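## Task

Take the white radish and the tomato out of the pan and get both of them completely into the bag, lying between its two layers. At the end every other item, the white ball included, must still be in the pan. The loaded part of the bag must rest on the table. No more than one corner of the bag may lie on an arm's base, no part of the bag may be in the pan, and no part may hang over the table edge by more than about a finger's width.

## Robot and tools

Robot: two six-joint arms, left_arm and right_arm, each ending in a two-finger gripper. Joint order, used everywhere (rows and result lists): waist, shoulder, elbow, wrist pitch, wrist yaw, wrist roll. Stated joint ranges in rad: waist -2.618 to 3.054, shoulder 0.000 to 3.142, elbow 0.000 to 3.142, wrist pitch -1.571 to 1.571, wrist yaw -1.571 to 1.571, wrist roll -2.094 to 2.094. The true limits may differ from these by up to 0.059 rad either way.

Frames: the scene frame has its origin at table-top height, halfway between the nominal arm bases, +z up, +x pointing out across the table, and left_arm on the +y side (image left/right does not match arm names). Calibrated bases: left_arm at (-0.019, +0.343, +0.033) m, quat_wxyz (+1.000, 0, 0, -0.008); right_arm at (-0.046, -0.254, +0.023) m, quat_wxyz (+1.000, 0, 0, +0.016). Gripper positions, orientations and wrist-camera poses are reported in each arm's own base frame; fixed cameras and the table use the scene frame. Reported hand poses may be off by a few cm, more at full reach. The gripper's fingers point along its +z and close along its y; end_effector_position is the point between the pads, about 1 cm back from the tips.

A row is always 14 numbers in [-1, 1]: left_arm's 6 joint values then its opening, then right_arm's 6 joint values then its opening, even if one arm stays still. Joint values are offsets, not poses: they count from the arm's Joint targets as they were when the action (or move) began, not from the previous row. Scale: 1.0 equals 2.224 rad for waist, shoulder and elbow, and 8.485 rad for the three wrist joints. Opening is absolute: +1 fully open, -1 closed. Sending 0 for a joint keeps its target; sending 0 as an opening commands that opening, so to leave a gripper alone resend its current command (see Tool commands).

execute_actions(actions, cameras): actions is a list of actions; each action is a list of up to 15 rows, one per 1/30 s step; if fewer rows are given the last one is held to fill 15 steps. Offsets restart from the Joint targets at each action's start, so repeating an offset keeps moving further. An action is rejected for both arms if it would send a joint more than 0.059 rad outward beyond its range; a malformed action, or a first action failing this check, rejects the whole call. Images are returned only for an empty actions list or when cameras requests them (["all"], a list of names, or [] for none).

move(target, speed, blend, opening_speed, grip_force, blocking, cameras): target is one 14-number row or a list of up to 15 rows, every row counted as offsets from the same starting Joint targets. Joints travel together along a path, so grippers sweep curves; no avoidance of objects or the other arm. speed: rad/s of the joint with the longest travel, 0.01 to 12.57, default 0.5; one value or one per target. blend: rad, rounds corners in a list; 0 stops at each. opening_speed: change of commanded opening per second on the -1..+1 scale, at least 0.2. grip_force: newtons per finger pad, 10 to 50, one value or one per arm; it persists. Lower force closes slowly. blocking=false returns after about 0.5 s while the move continues. The result adds a move: line, e.g. done, off_target, moving, held, fault, plus limits=held if steps were withheld. done or off_target says nothing about contact.

wait(seconds 0 to 10) lets time pass with last commands held; a running move continues. stop brakes a running move. zoom_image(camera, region [x0, y0, x1, y1] in pixels, at most 504 by 504) enlarges part of the latest image of a camera. finished_scene(scene 1 or 2) ends the scene permanently; later calls in the same reply go to the next scene.

Cameras (896x504): cam_head_left, cam_head_right, cam_high, cam_low, cam_left_wrist, cam_right_wrist.

Results: Joint positions (rad, last number the finger-pad gap in m, 0.094 when fully open) and Joint velocities (rad/s, m/s), possibly shown as within noise; Joint targets, the base for your next offsets; Tool commands; grip_measured on the opening scale (reads up to about 2.5 mm wide when empty, a bit narrower than a hard part when squeezing). Joint torques follow joint order, include gravity, and wrap at ±28 N m for joints 1 to 3. "joint sent to its limit" means a joint was clipped at its real end; "joint command not followed" means the clearance check altered targets. Per step a target may lead its measured angle by at most 0.339 rad (big joints) or 2.2 rad (wrist); targets moving the gripper over 200 mm from where it is get scaled back, so large moves need several actions.

Gripping: close slowly on anything squashable such as produce or the bag; pad force rises about 1 N per 0.001 below first touch, then jumps to the force limit. Release by commanding an opening well above grip_measured.

Avoid: dropping or releasing moving items, anything leaving the table, hard impacts on fixed or heavy things, the two arms pressing on each other (including one gripper closing on the other's fingers), and pushing into unreachable poses or holding loads stretched out, which heats motors (MOTOR HOT at 75 °C, fold-up fault at 90 °C). To stop pressing against something, command the targets back past the current positions. Loose objects may occasionally get a small push from outside.

Each tool is called after ">>>" as name([rows], argument=value, ...), one row to a line, values as JSON.

## Session

>>> execute_actions(actions=[])

Scene clock: 0.00 s.
left_arm: end_effector_position=(+0.3974, +0.0047, +0.0922) grip_measured=+1.000 end_effector_quat_wxyz=(+0.578, -0.041, +0.815, -0.009) | right_arm: end_effector_position=(+0.3882, -0.0036, +0.0938) grip_measured=+1.000 end_effector_quat_wxyz=(+0.584, +0.004, +0.812, -0.010)
Joint positions: left_arm=[-0.004 1.548 0.371 0.839 -0.036 -0.079 0.094] | right_arm=[0 1.515 0.33 0.862 0.022 -0.005 0.094]
Joint velocities: within noise
Joint torques (N m): no reading
Heat: left arm: 25 °C; right arm: 28 °C.
Joint targets: left_arm=[-0.004 1.545 0.375 0.833 -0.036 -0.079] | right_arm=[0.000 1.507 0.340 0.875 0.022 -0.005]
Tool commands: left_gripper/opening=+1.0 right_gripper/opening=+1.0

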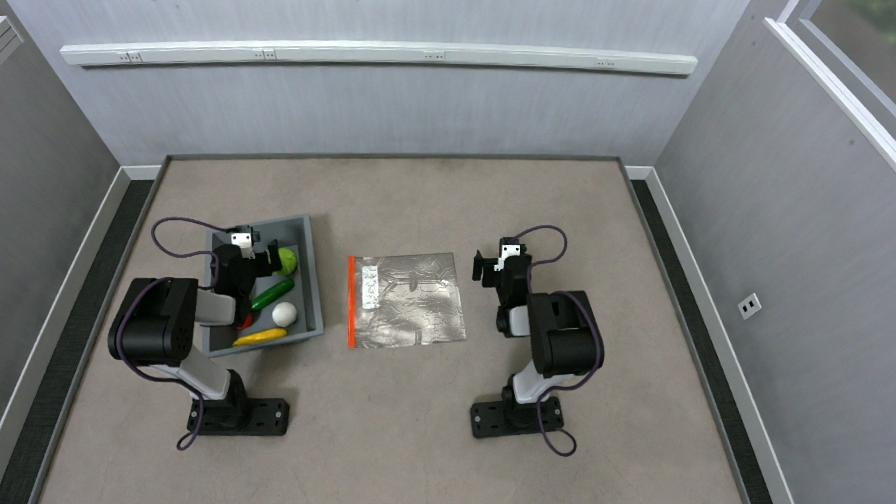

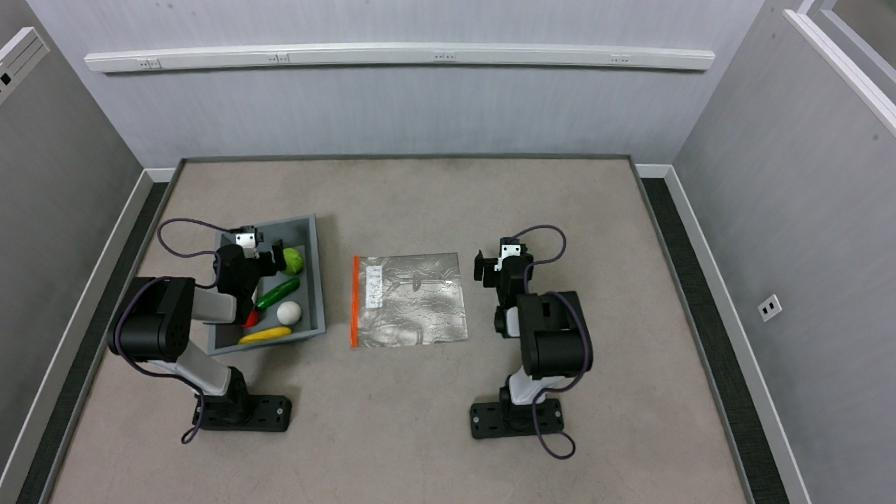

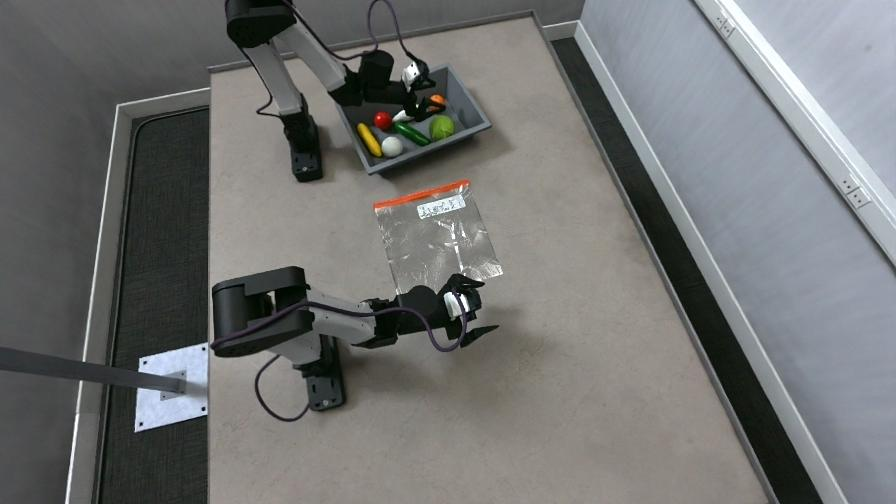

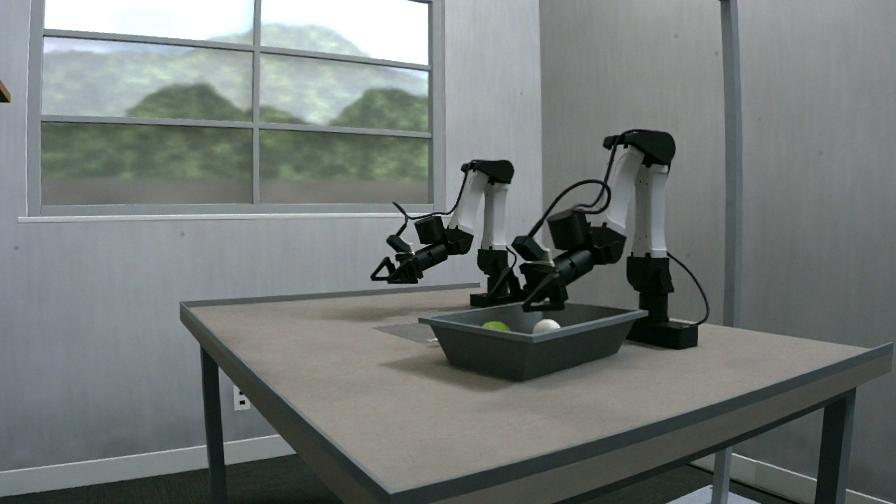

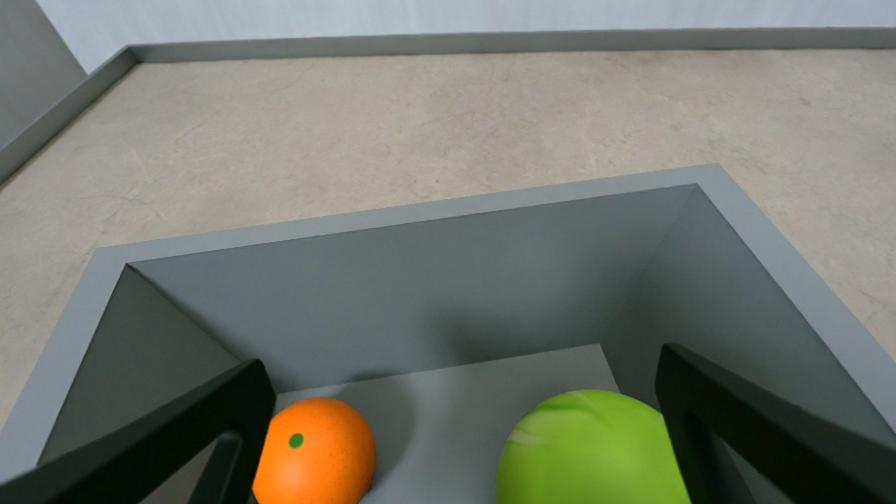

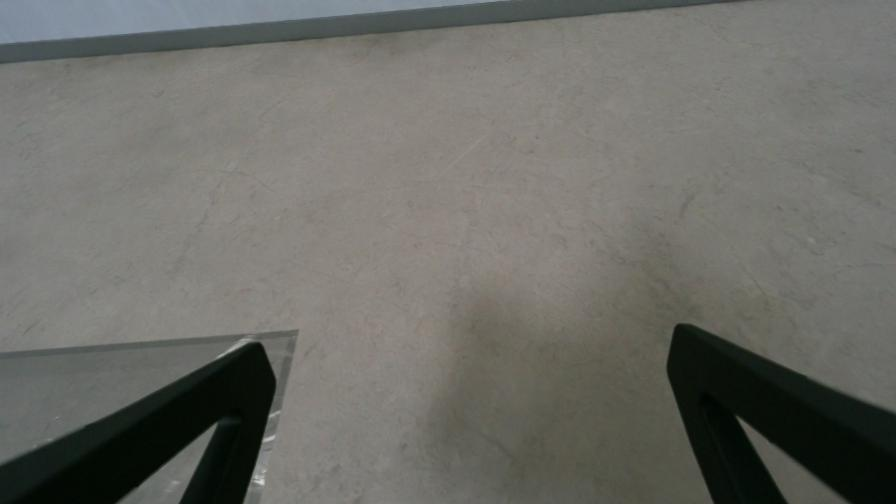

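>>> zoom_image(camera="cam_head_left", region=[320, 230, 500, 360])

>>> zoom_image(camera="cam_high", region=[340, 60, 520, 300])

>>> zoom_image(camera="cam_low", region=[340, 280, 660, 400])

Scaled by 2.800 from the camera's 896x504 image, which has a finer 1280x720 frame.

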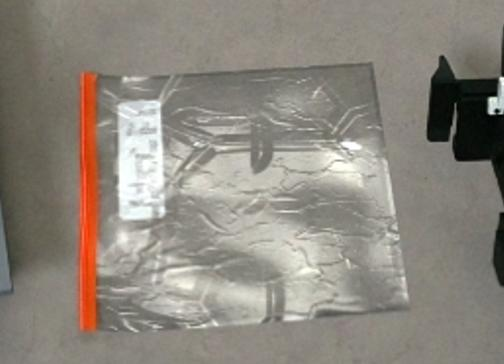

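Scaled by 2.100 from the camera's 896x504 image, which has a finer 1280x720 frame.

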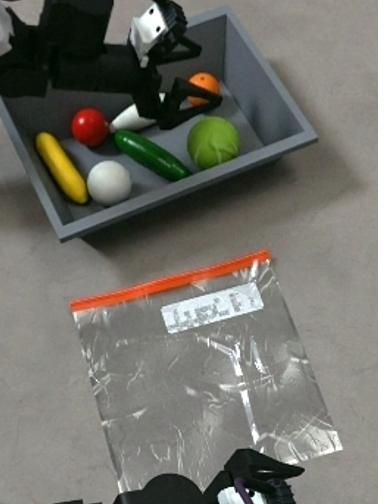

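Scaled by 1.575 from the camera's 896x504 image, which has a finer 1280x720 frame.

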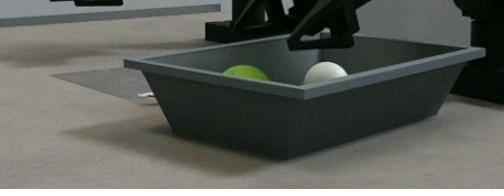

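>>> move(target=[0.405,0,0,0,0,0,1,0.391,-0.05,0.288,-0.1485,-0.0026,0,1], speed=1.0, cameras=["all"])

Scene clock: 5.70 s.
left_arm: end_effector_position=(+0.2445, +0.3132, +0.0922) grip_measured=+1.000 end_effector_quat_wxyz=(+0.525, -0.390, +0.716, +0.242) | right_arm: end_effector_position=(+0.2525, +0.2962, +0.1299) grip_measured=+1.000 end_effector_quat_wxyz=(+0.319, -0.395, +0.850, +0.144)
Joint positions: left_arm=[0.892 1.548 0.371 0.839 -0.037 -0.079 0.094] | right_arm=[0.867 1.423 0.954 -0.387 0.005 -0.005 0.094]
Joint torques (N m): left_arm=[0.61 -5.41 6.46 2.33 0 -0.05] | right_arm=[0.34 -8.03 9.59 1.45 -0.07 0.05]
Heat: left arm: 27 °C; right arm: 28 °C.
Joint targets: left_arm=[0.897 1.545 0.375 0.833 -0.037 -0.079] | right_arm=[0.870 1.395 0.981 -0.385 0.000 -0.005]
move: done

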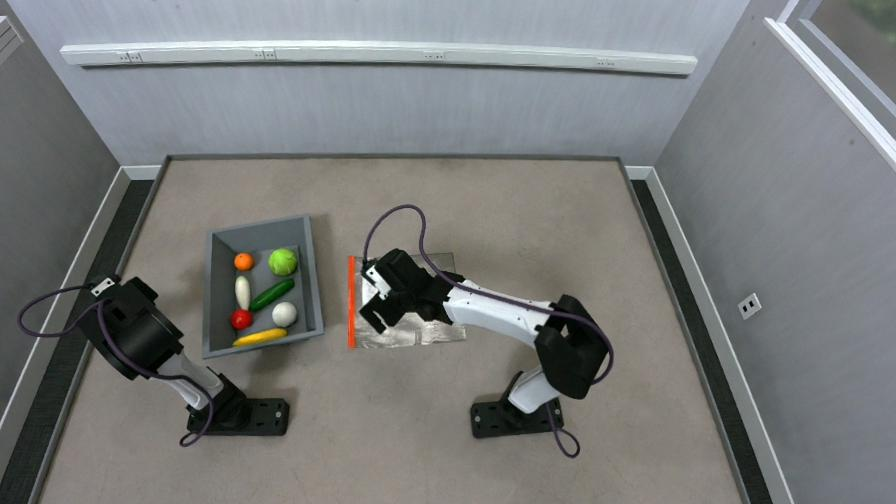

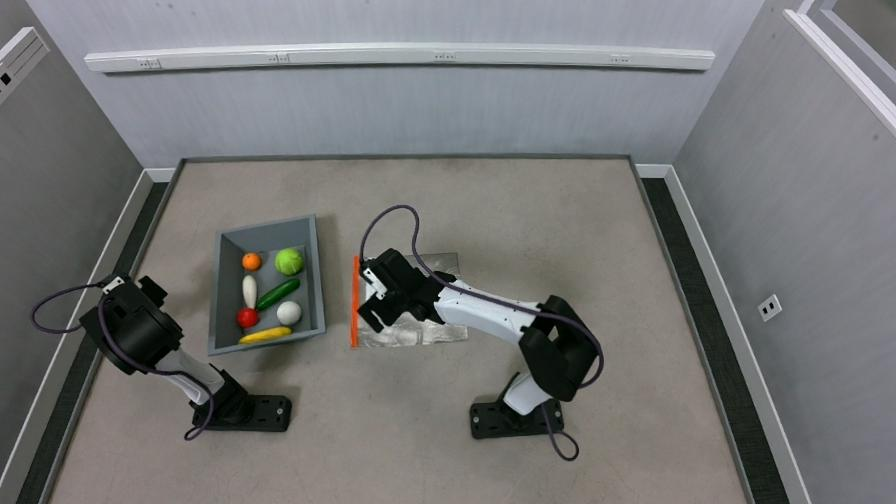

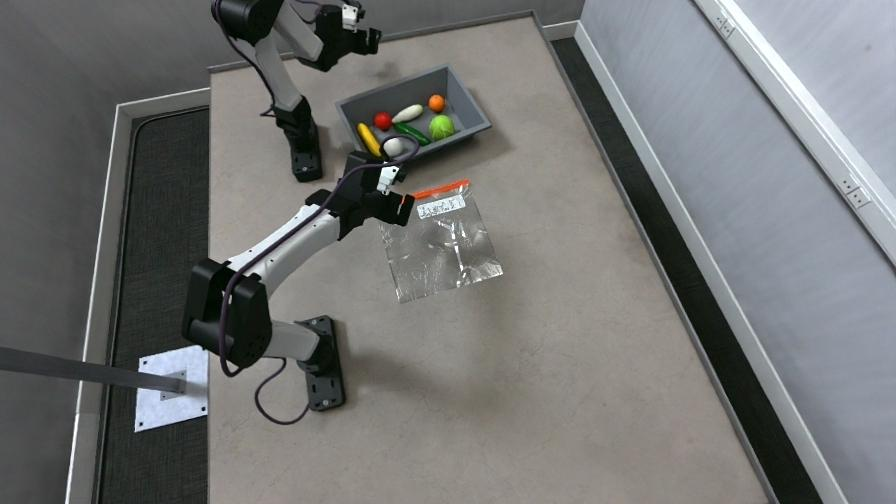

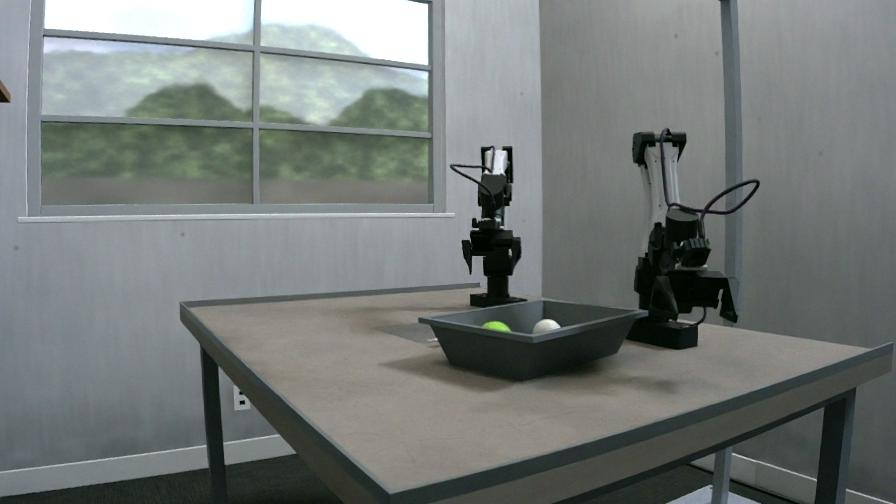

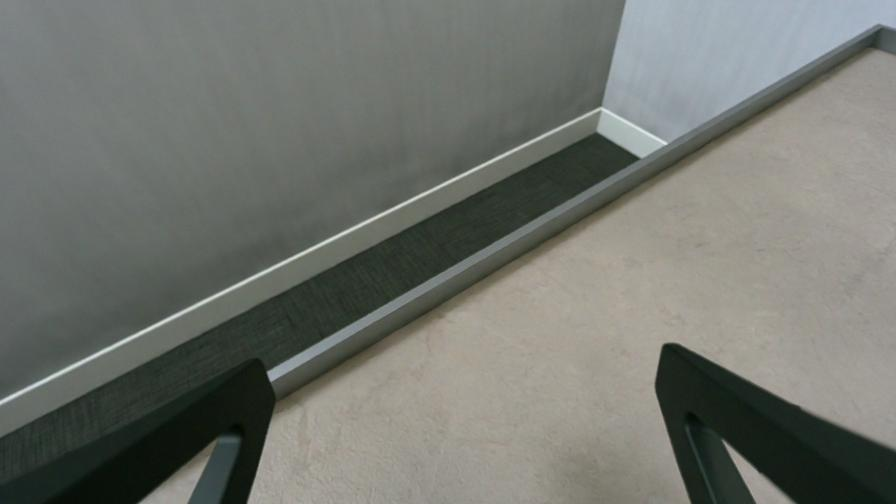

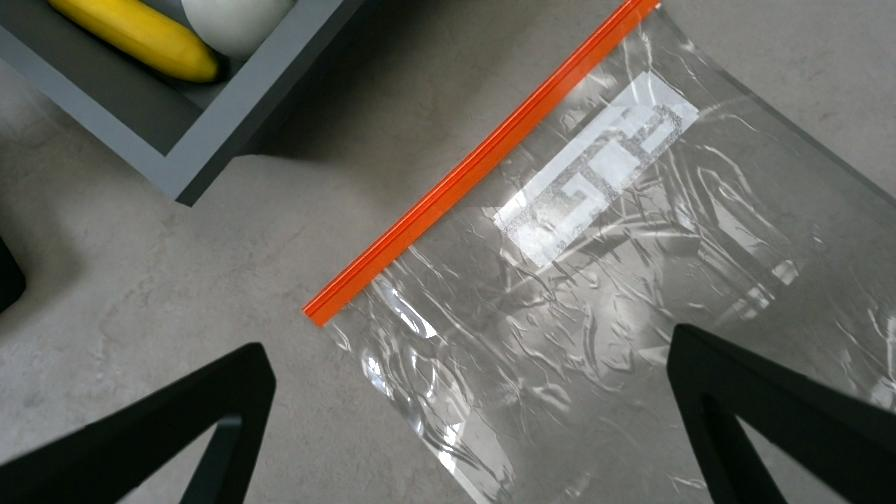

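>>> zoom_image(camera="cam_right_wrist", region=[280, 0, 700, 340])

Scaled by 1.200 from the camera's 896x504 image, which has a finer 1280x720 frame.

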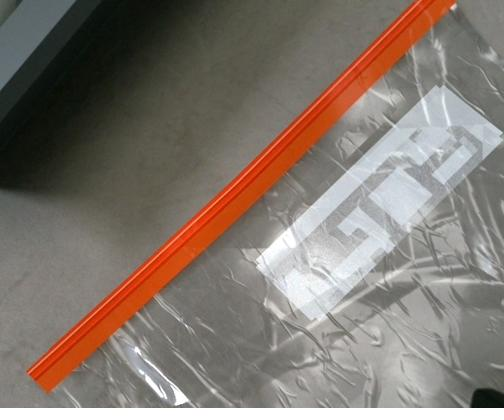

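>>> move(target=[0,0,0,0,0,0,1,-0.016,0.4576,0.5664,-0.1195,0,-0.0825,-0.25], speed=0.8, cameras=["all"])

Scene clock: 10.10 s.
left_arm: end_effector_position=(+0.2445, +0.3132, +0.0922) grip_measured=+1.000 end_effector_quat_wxyz=(+0.525, -0.390, +0.716, +0.242) | right_arm: end_effector_position=(+0.3105, +0.3456, +0.0572) grip_measured=-0.249 end_effector_quat_wxyz=(+0.004, +0.695, -0.719, +0.003)
Joint positions: left_arm=[0.892 1.548 0.371 0.839 -0.037 -0.079 0.094] | right_arm=[0.841 2.4 2.214 -1.392 0.005 -0.697 0.035]
Joint torques (N m): left_arm=[0.59 -5.38 6.45 2.33 0 -0.04] | right_arm=[-0.57 -11.28 8.57 0.21 -0.11 0.02]
Heat: left arm: 29 °C; right arm: 29 °C.
Joint targets: left_arm=[0.897 1.545 0.375 0.833 -0.037 -0.079] | right_arm=[0.835 2.413 2.241 -1.398 0.000 -0.705]
move: done

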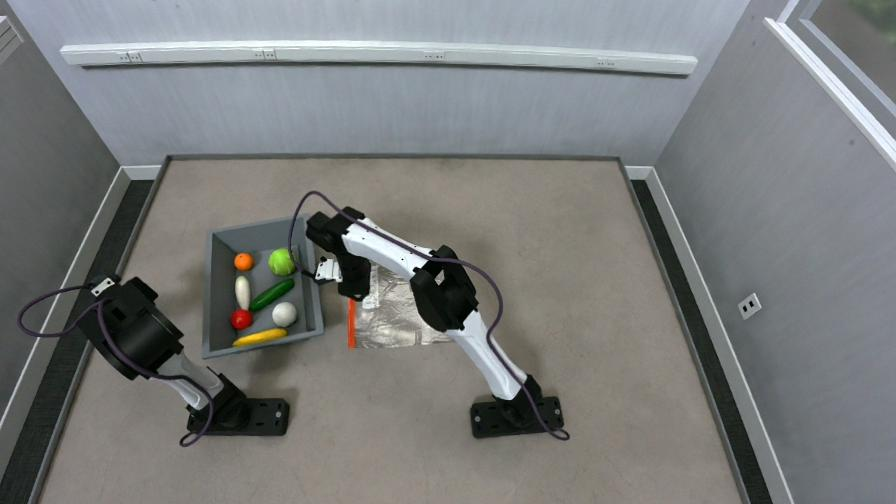

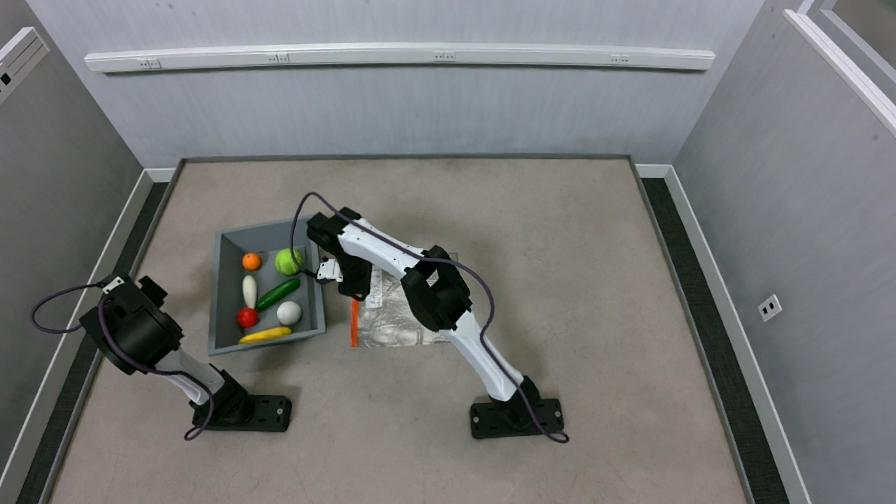

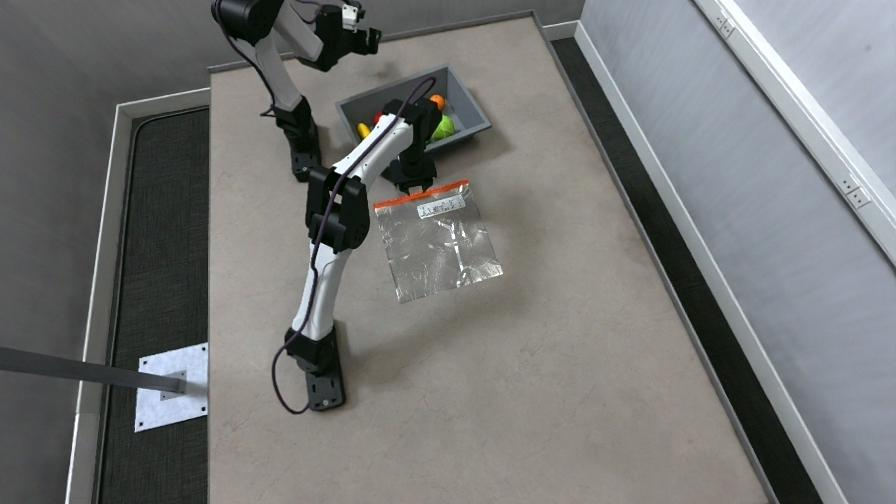

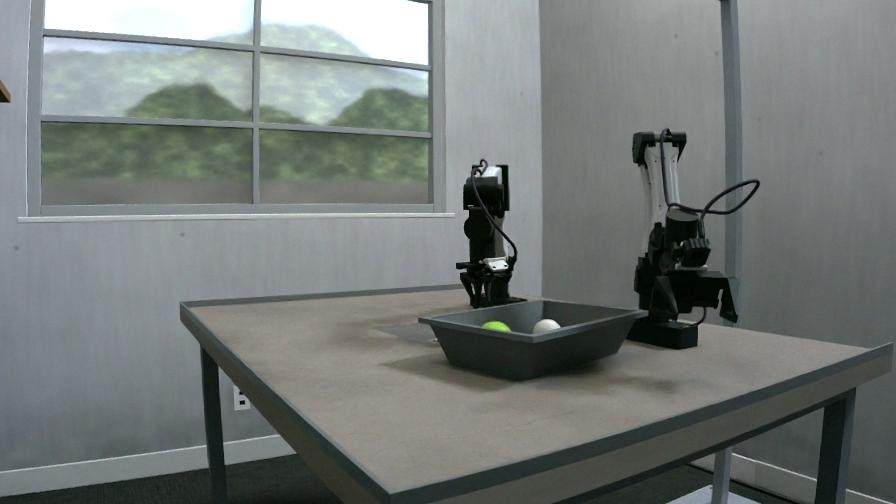

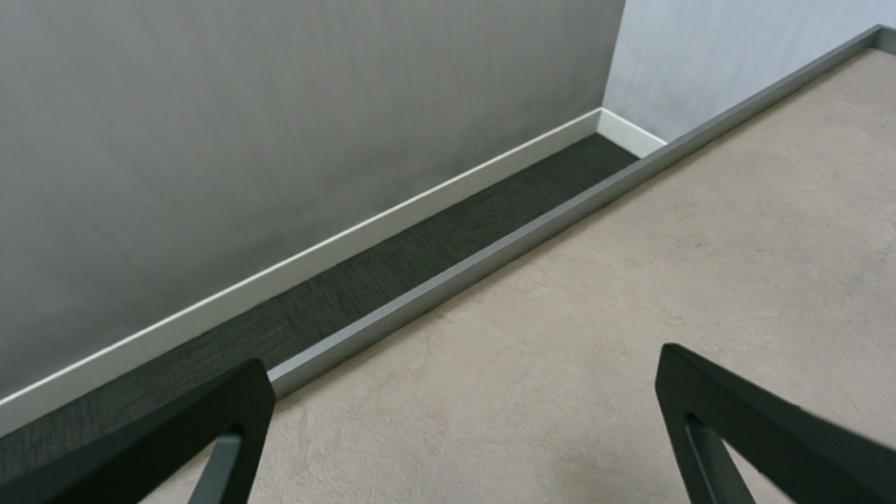

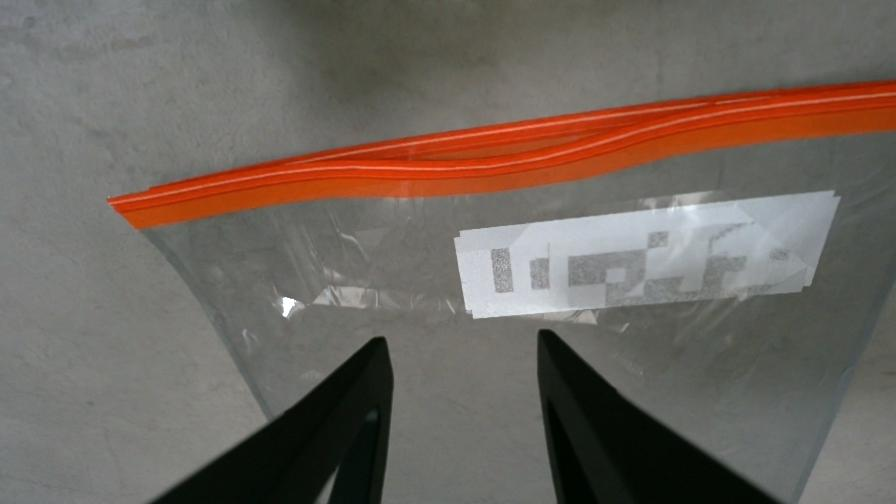

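>>> move(target=[0,0,0,0,0,0,1,0.0052,0.018,-0.0544,0.0194,0,0,-0.25], speed=0.3, cameras=["cam_right_wrist"])

Scene clock: 14.17 s.
left_arm: end_effector_position=(+0.2445, +0.3132, +0.0922) grip_measured=+1.000 end_effector_quat_wxyz=(+0.525, -0.390, +0.716, +0.242) | right_arm: end_effector_position=(+0.3174, +0.3534, +0.0164) grip_measured=-0.249 end_effector_quat_wxyz=(-0.004, +0.695, -0.719, +0.002)
Joint positions: left_arm=[0.892 1.548 0.371 0.839 -0.037 -0.079 0.094] | right_arm=[0.841 2.44 2.122 -1.245 0.005 -0.697 0.035]
Joint torques (N m): left_arm=[0.61 -5.38 6.48 2.34 0 -0.05] | right_arm=[0.57 -11.45 5.82 0.42 -0.11 -0.03]
Heat: left arm: 29 °C; right arm: 32 °C.
Joint targets: left_arm=[0.897 1.545 0.375 0.833 -0.037 -0.079] | right_arm=[0.846 2.453 2.120 -1.234 0.000 -0.705]
move: done
Images, in order (width x height): cam_right_wrist 896x504.

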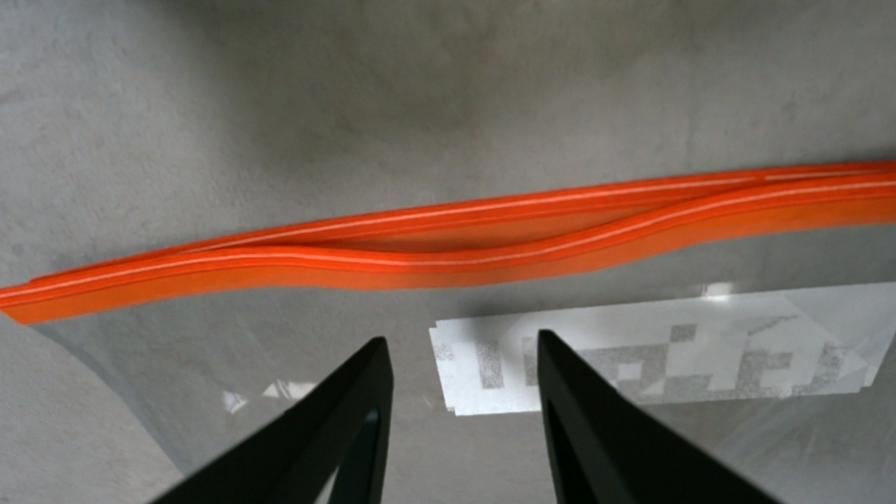

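>>> move(target=[0,0,0,0,0,0,1,0,0.0074,-0.0338,0.0099,0,0,-0.25], speed=0.15, cameras=["cam_right_wrist"])

Scene clock: 15.63 s.
left_arm: end_effector_position=(+0.2445, +0.3132, +0.0922) grip_measured=+1.000 end_effector_quat_wxyz=(+0.525, -0.390, +0.716, +0.242) | right_arm: end_effector_position=(+0.3157, +0.3515, -0.0031) grip_measured=-0.249 end_effector_quat_wxyz=(-0.002, +0.696, -0.718, +0.002)
Joint positions: left_arm=[0.892 1.548 0.371 0.839 -0.037 -0.079 0.094] | right_arm=[0.841 2.444 2.051 -1.175 0.005 -0.698 0.035]
Joint torques (N m): left_arm=[0.61 -5.39 6.49 2.35 0 -0.05] | right_arm=[0.58 -10.32 5.38 0.53 -0.11 -0.02]
Heat: left arm: 30 °C; right arm: 32 °C.
Joint targets: left_arm=[0.897 1.545 0.375 0.833 -0.037 -0.079] | right_arm=[0.846 2.469 2.045 -1.150 0.000 -0.705]
move: done
Images, in order (width x height): cam_right_wrist 896x504.

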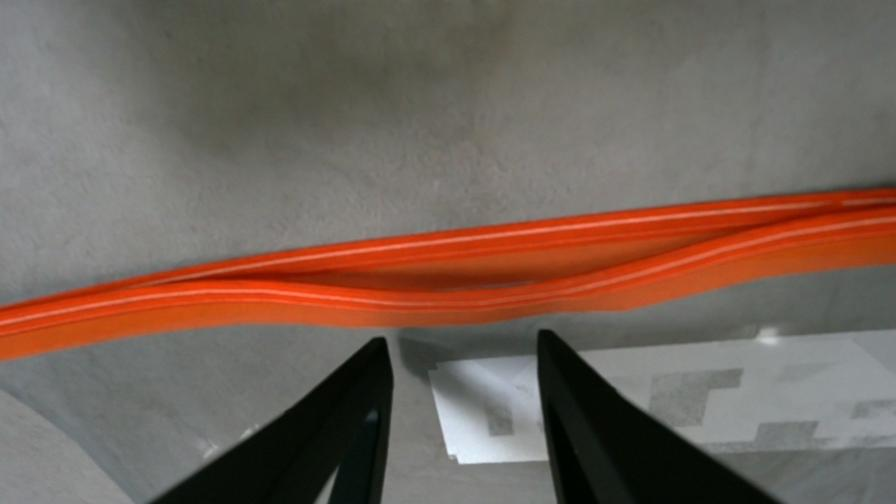

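>>> move(target=[0,0,0,0,0,0,1,0,0.0045,-0.0205,0.006,0,0,-0.25], speed=0.1, cameras=["cam_right_wrist"])

Scene clock: 16.90 s.
left_arm: end_effector_position=(+0.2445, +0.3132, +0.0922) grip_measured=+1.000 end_effector_quat_wxyz=(+0.525, -0.390, +0.716, +0.242) | right_arm: end_effector_position=(+0.3157, +0.3514, -0.0090) grip_measured=-0.249 end_effector_quat_wxyz=(-0.003, +0.696, -0.718, +0.002)
Joint positions: left_arm=[0.892 1.548 0.371 0.839 -0.037 -0.079 0.094] | right_arm=[0.841 2.447 2.033 -1.152 0.005 -0.698 0.035]
Joint torques (N m): left_arm=[0.61 -5.38 6.45 2.34 0 -0.06] | right_arm=[0.57 -9.7 2.8 0.82 -0.11 -0.03]
Heat: left arm: 30 °C; right arm: 32 °C.
Joint targets: left_arm=[0.897 1.545 0.375 0.833 -0.037 -0.079] | right_arm=[0.846 2.480 1.999 -1.099 0.000 -0.705]
move: off_target (right_arm); right_arm: the wrist pitch is farthest, 0.053 rad from its target
Images, in order (width x height): cam_right_wrist 896x504.

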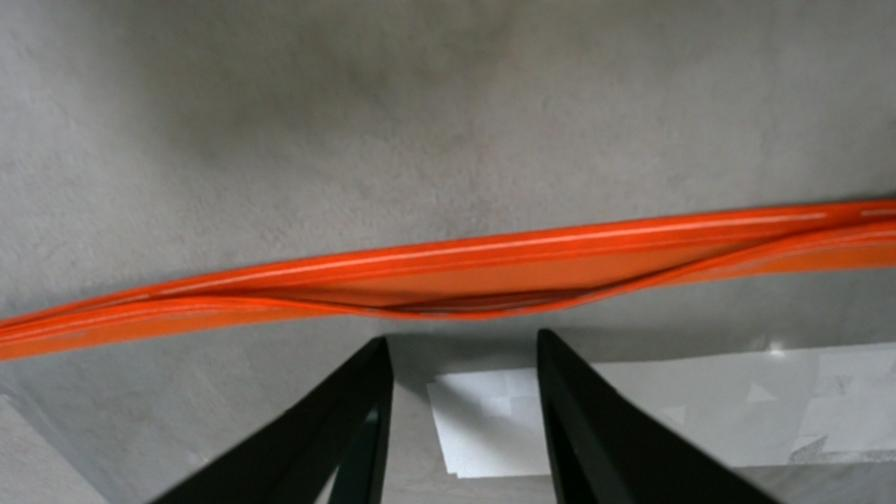

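>>> move(target=[0,0,0,0,0,0,1,0,0,0,0,0,0,-0.7], opening_speed=0.3, cameras=["cam_right_wrist"])

Scene clock: 18.77 s.
left_arm: end_effector_position=(+0.2445, +0.3132, +0.0922) grip_measured=+1.000 end_effector_quat_wxyz=(+0.525, -0.390, +0.716, +0.242) | right_arm: end_effector_position=(+0.3186, +0.3528, -0.0090) grip_measured=-0.698 end_effector_quat_wxyz=(-0.009, +0.696, -0.718, +0.006)
Joint positions: left_arm=[0.892 1.548 0.371 0.839 -0.037 -0.079 0.094] | right_arm=[0.841 2.447 2.033 -1.14 0.012 -0.699 0.014]
Joint torques (N m): left_arm=[0.57 -5.35 6.46 2.34 0.01 -0.04] | right_arm=[0.58 -9.72 2.81 0.64 -0.18 -0.01]
Heat: left arm: 30 °C; right arm: 33 °C.
Joint targets: left_arm=[0.897 1.545 0.375 0.833 -0.037 -0.079] | right_arm=[0.846 2.480 1.999 -1.099 0.000 -0.705]
move: off_target (right_arm); right_arm: the wrist pitch is farthest, 0.041 rad from its target
Images, in order (width x height): cam_right_wrist 896x504.

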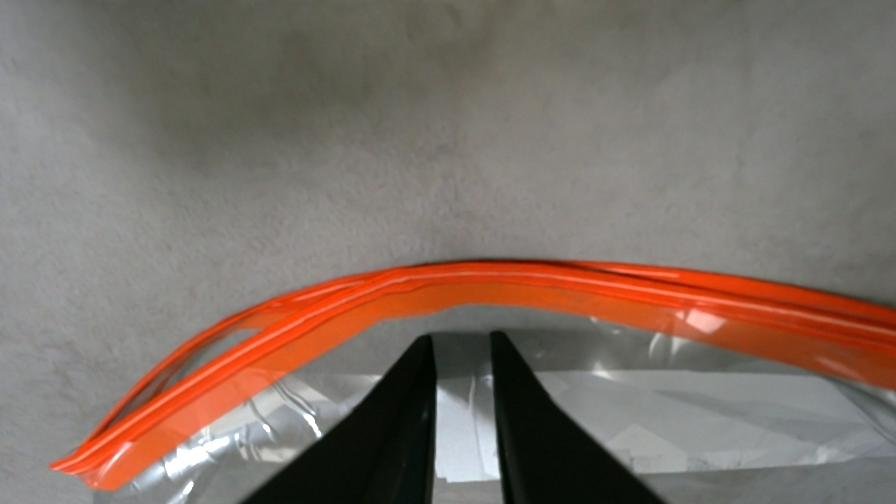

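>>> move([
  [0,0,0,0,0,0,1,0,0,0,0,0,0,-1],
  [0,0,0,0,0,0,1,0,-0.016,0.068,-0.02,0,0,-1],
], opening_speed=0.3, speed=0.3, cameras=["all"])

Scene clock: 21.43 s.
left_arm: end_effector_position=(+0.2445, +0.3132, +0.0922) grip_measured=+1.000 end_effector_quat_wxyz=(+0.525, -0.390, +0.716, +0.242) | right_arm: end_effector_position=(+0.3156, +0.3500, +0.0144) grip_measured=-0.991 end_effector_quat_wxyz=(+0.005, +0.696, -0.718, +0.006)
Joint positions: left_arm=[0.892 1.548 0.371 0.839 -0.037 -0.079 0.094] | right_arm=[0.841 2.446 2.125 -1.262 0.011 -0.7 0]
Joint torques (N m): left_arm=[0.57 -5.38 6.46 2.35 0.01 -0.05] | right_arm=[0.54 -12.86 8.32 0.16 -0.15 0]
Heat: left arm: 31 °C; right arm: 33 °C.
Joint targets: left_arm=[0.897 1.545 0.375 0.833 -0.037 -0.079] | right_arm=[0.846 2.444 2.150 -1.269 0.000 -0.705]
move: done

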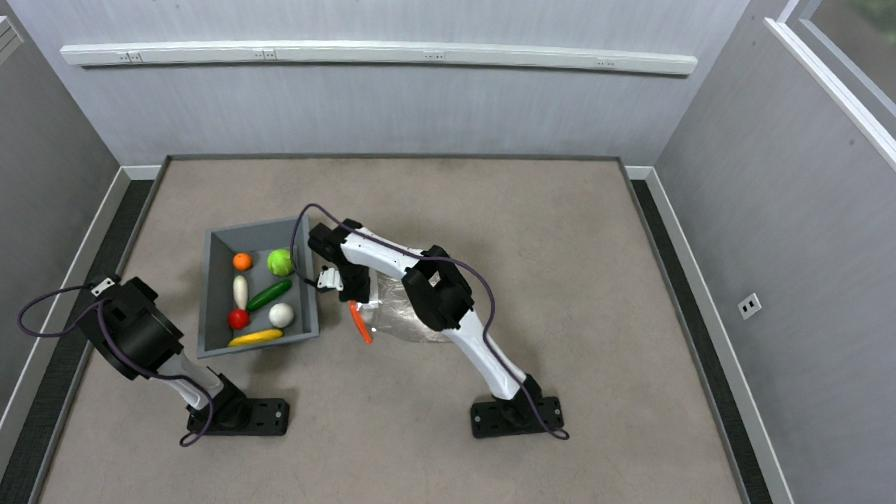

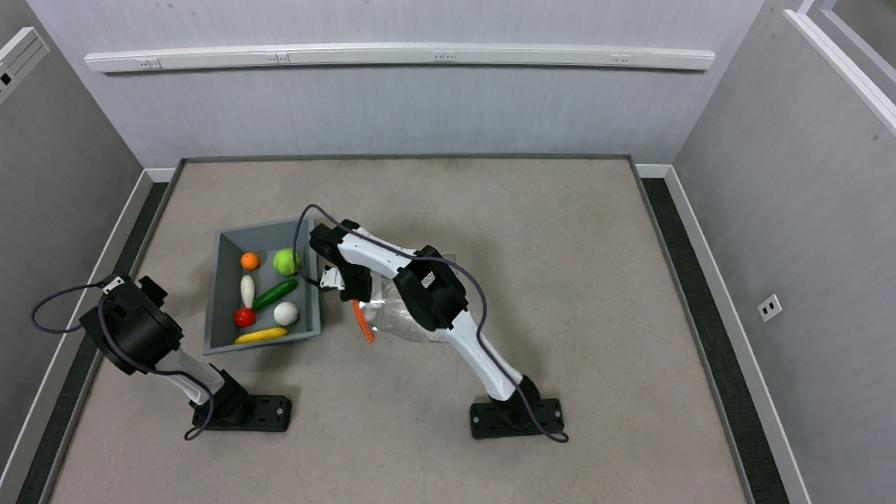

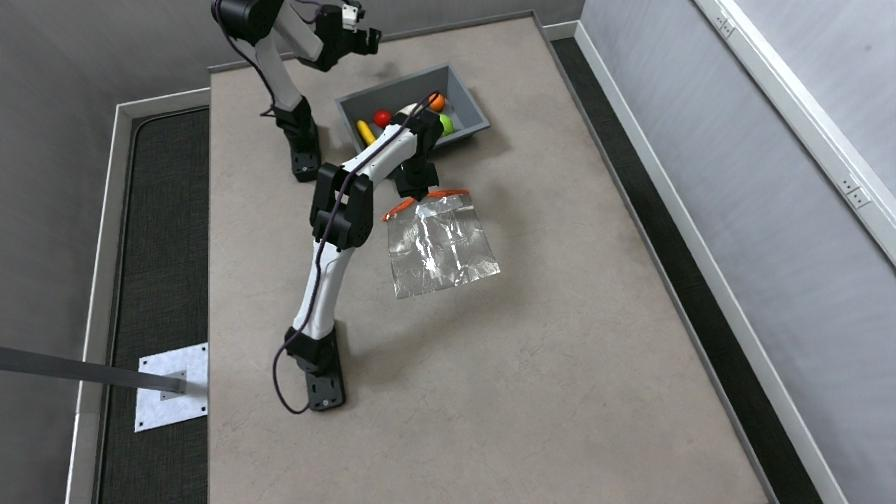

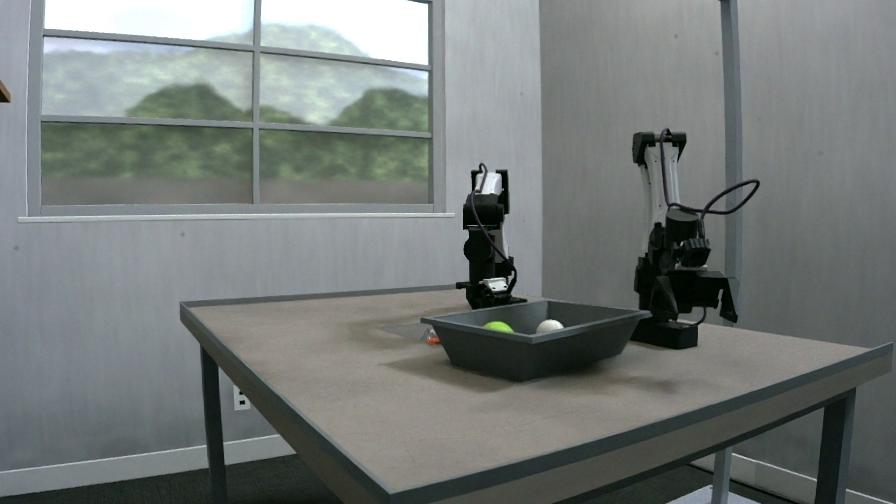

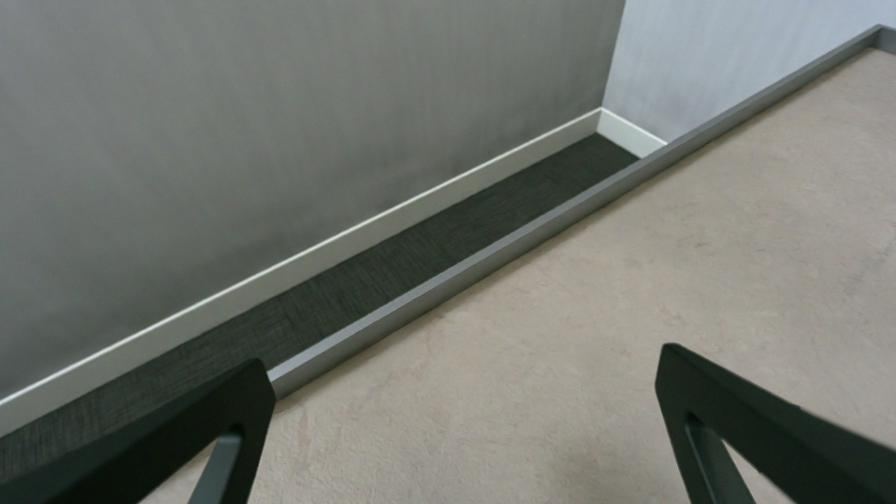

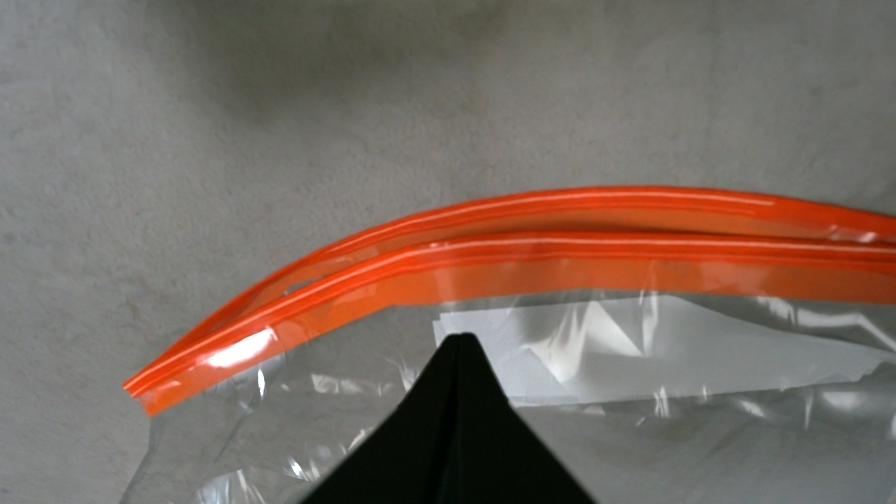

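>>> move(target=[0,0,0,0,0,0,1,-0.0265,-0.081,-0.062,-0.0039,0,-0.007,-1], speed=0.3, cameras=["cam_right_wrist","cam_high","cam_head_left"])

Scene clock: 23.20 s.
left_arm: end_effector_position=(+0.2445, +0.3132, +0.0922) grip_measured=+1.000 end_effector_quat_wxyz=(+0.525, -0.390, +0.716, +0.242) | right_arm: end_effector_position=(+0.3145, +0.3147, +0.0458) grip_measured=-0.991 end_effector_quat_wxyz=(+0.011, +0.698, -0.716, +0.005)
Joint positions: left_arm=[0.892 1.548 0.371 0.839 -0.037 -0.079 0.094] | right_arm=[0.789 2.313 2.017 -1.296 0.009 -0.756 0]
Joint torques (N m): left_arm=[0.62 -5.35 6.48 2.34 0 -0.06] | right_arm=[-0.03 -16.18 5.57 0.17 -0.15 -0.02]
Heat: left arm: 31 °C; right arm: 34 °C.
Joint targets: left_arm=[0.897 1.545 0.375 0.833 -0.037 -0.079] | right_arm=[0.788 2.264 2.013 -1.302 0.000 -0.764]
move: off_target (right_arm); right_arm: the shoulder is farthest, 0.050 rad from its target
Images, in order (width x height): cam_head_left 896x504, cam_high 896x504, cam_right_wrist 896x504.

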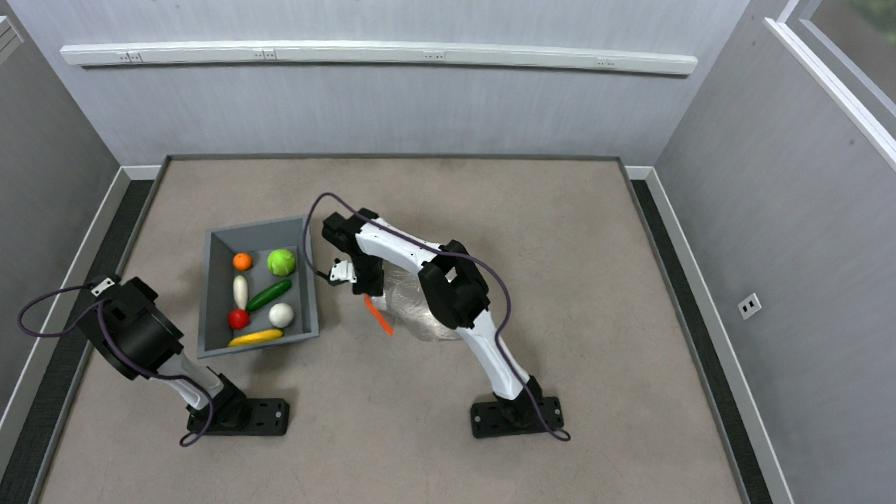

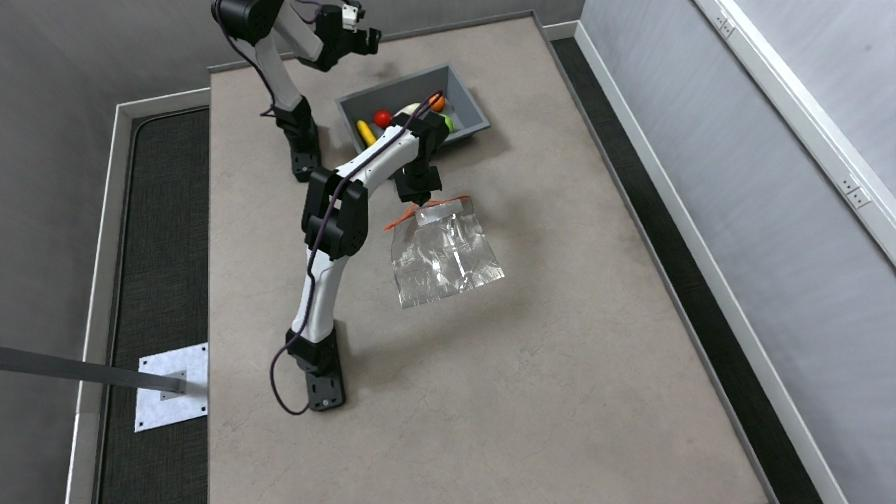

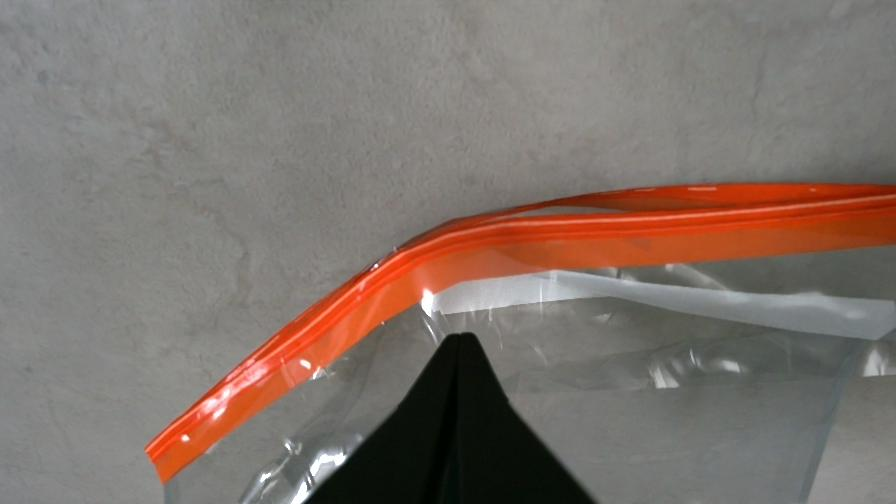

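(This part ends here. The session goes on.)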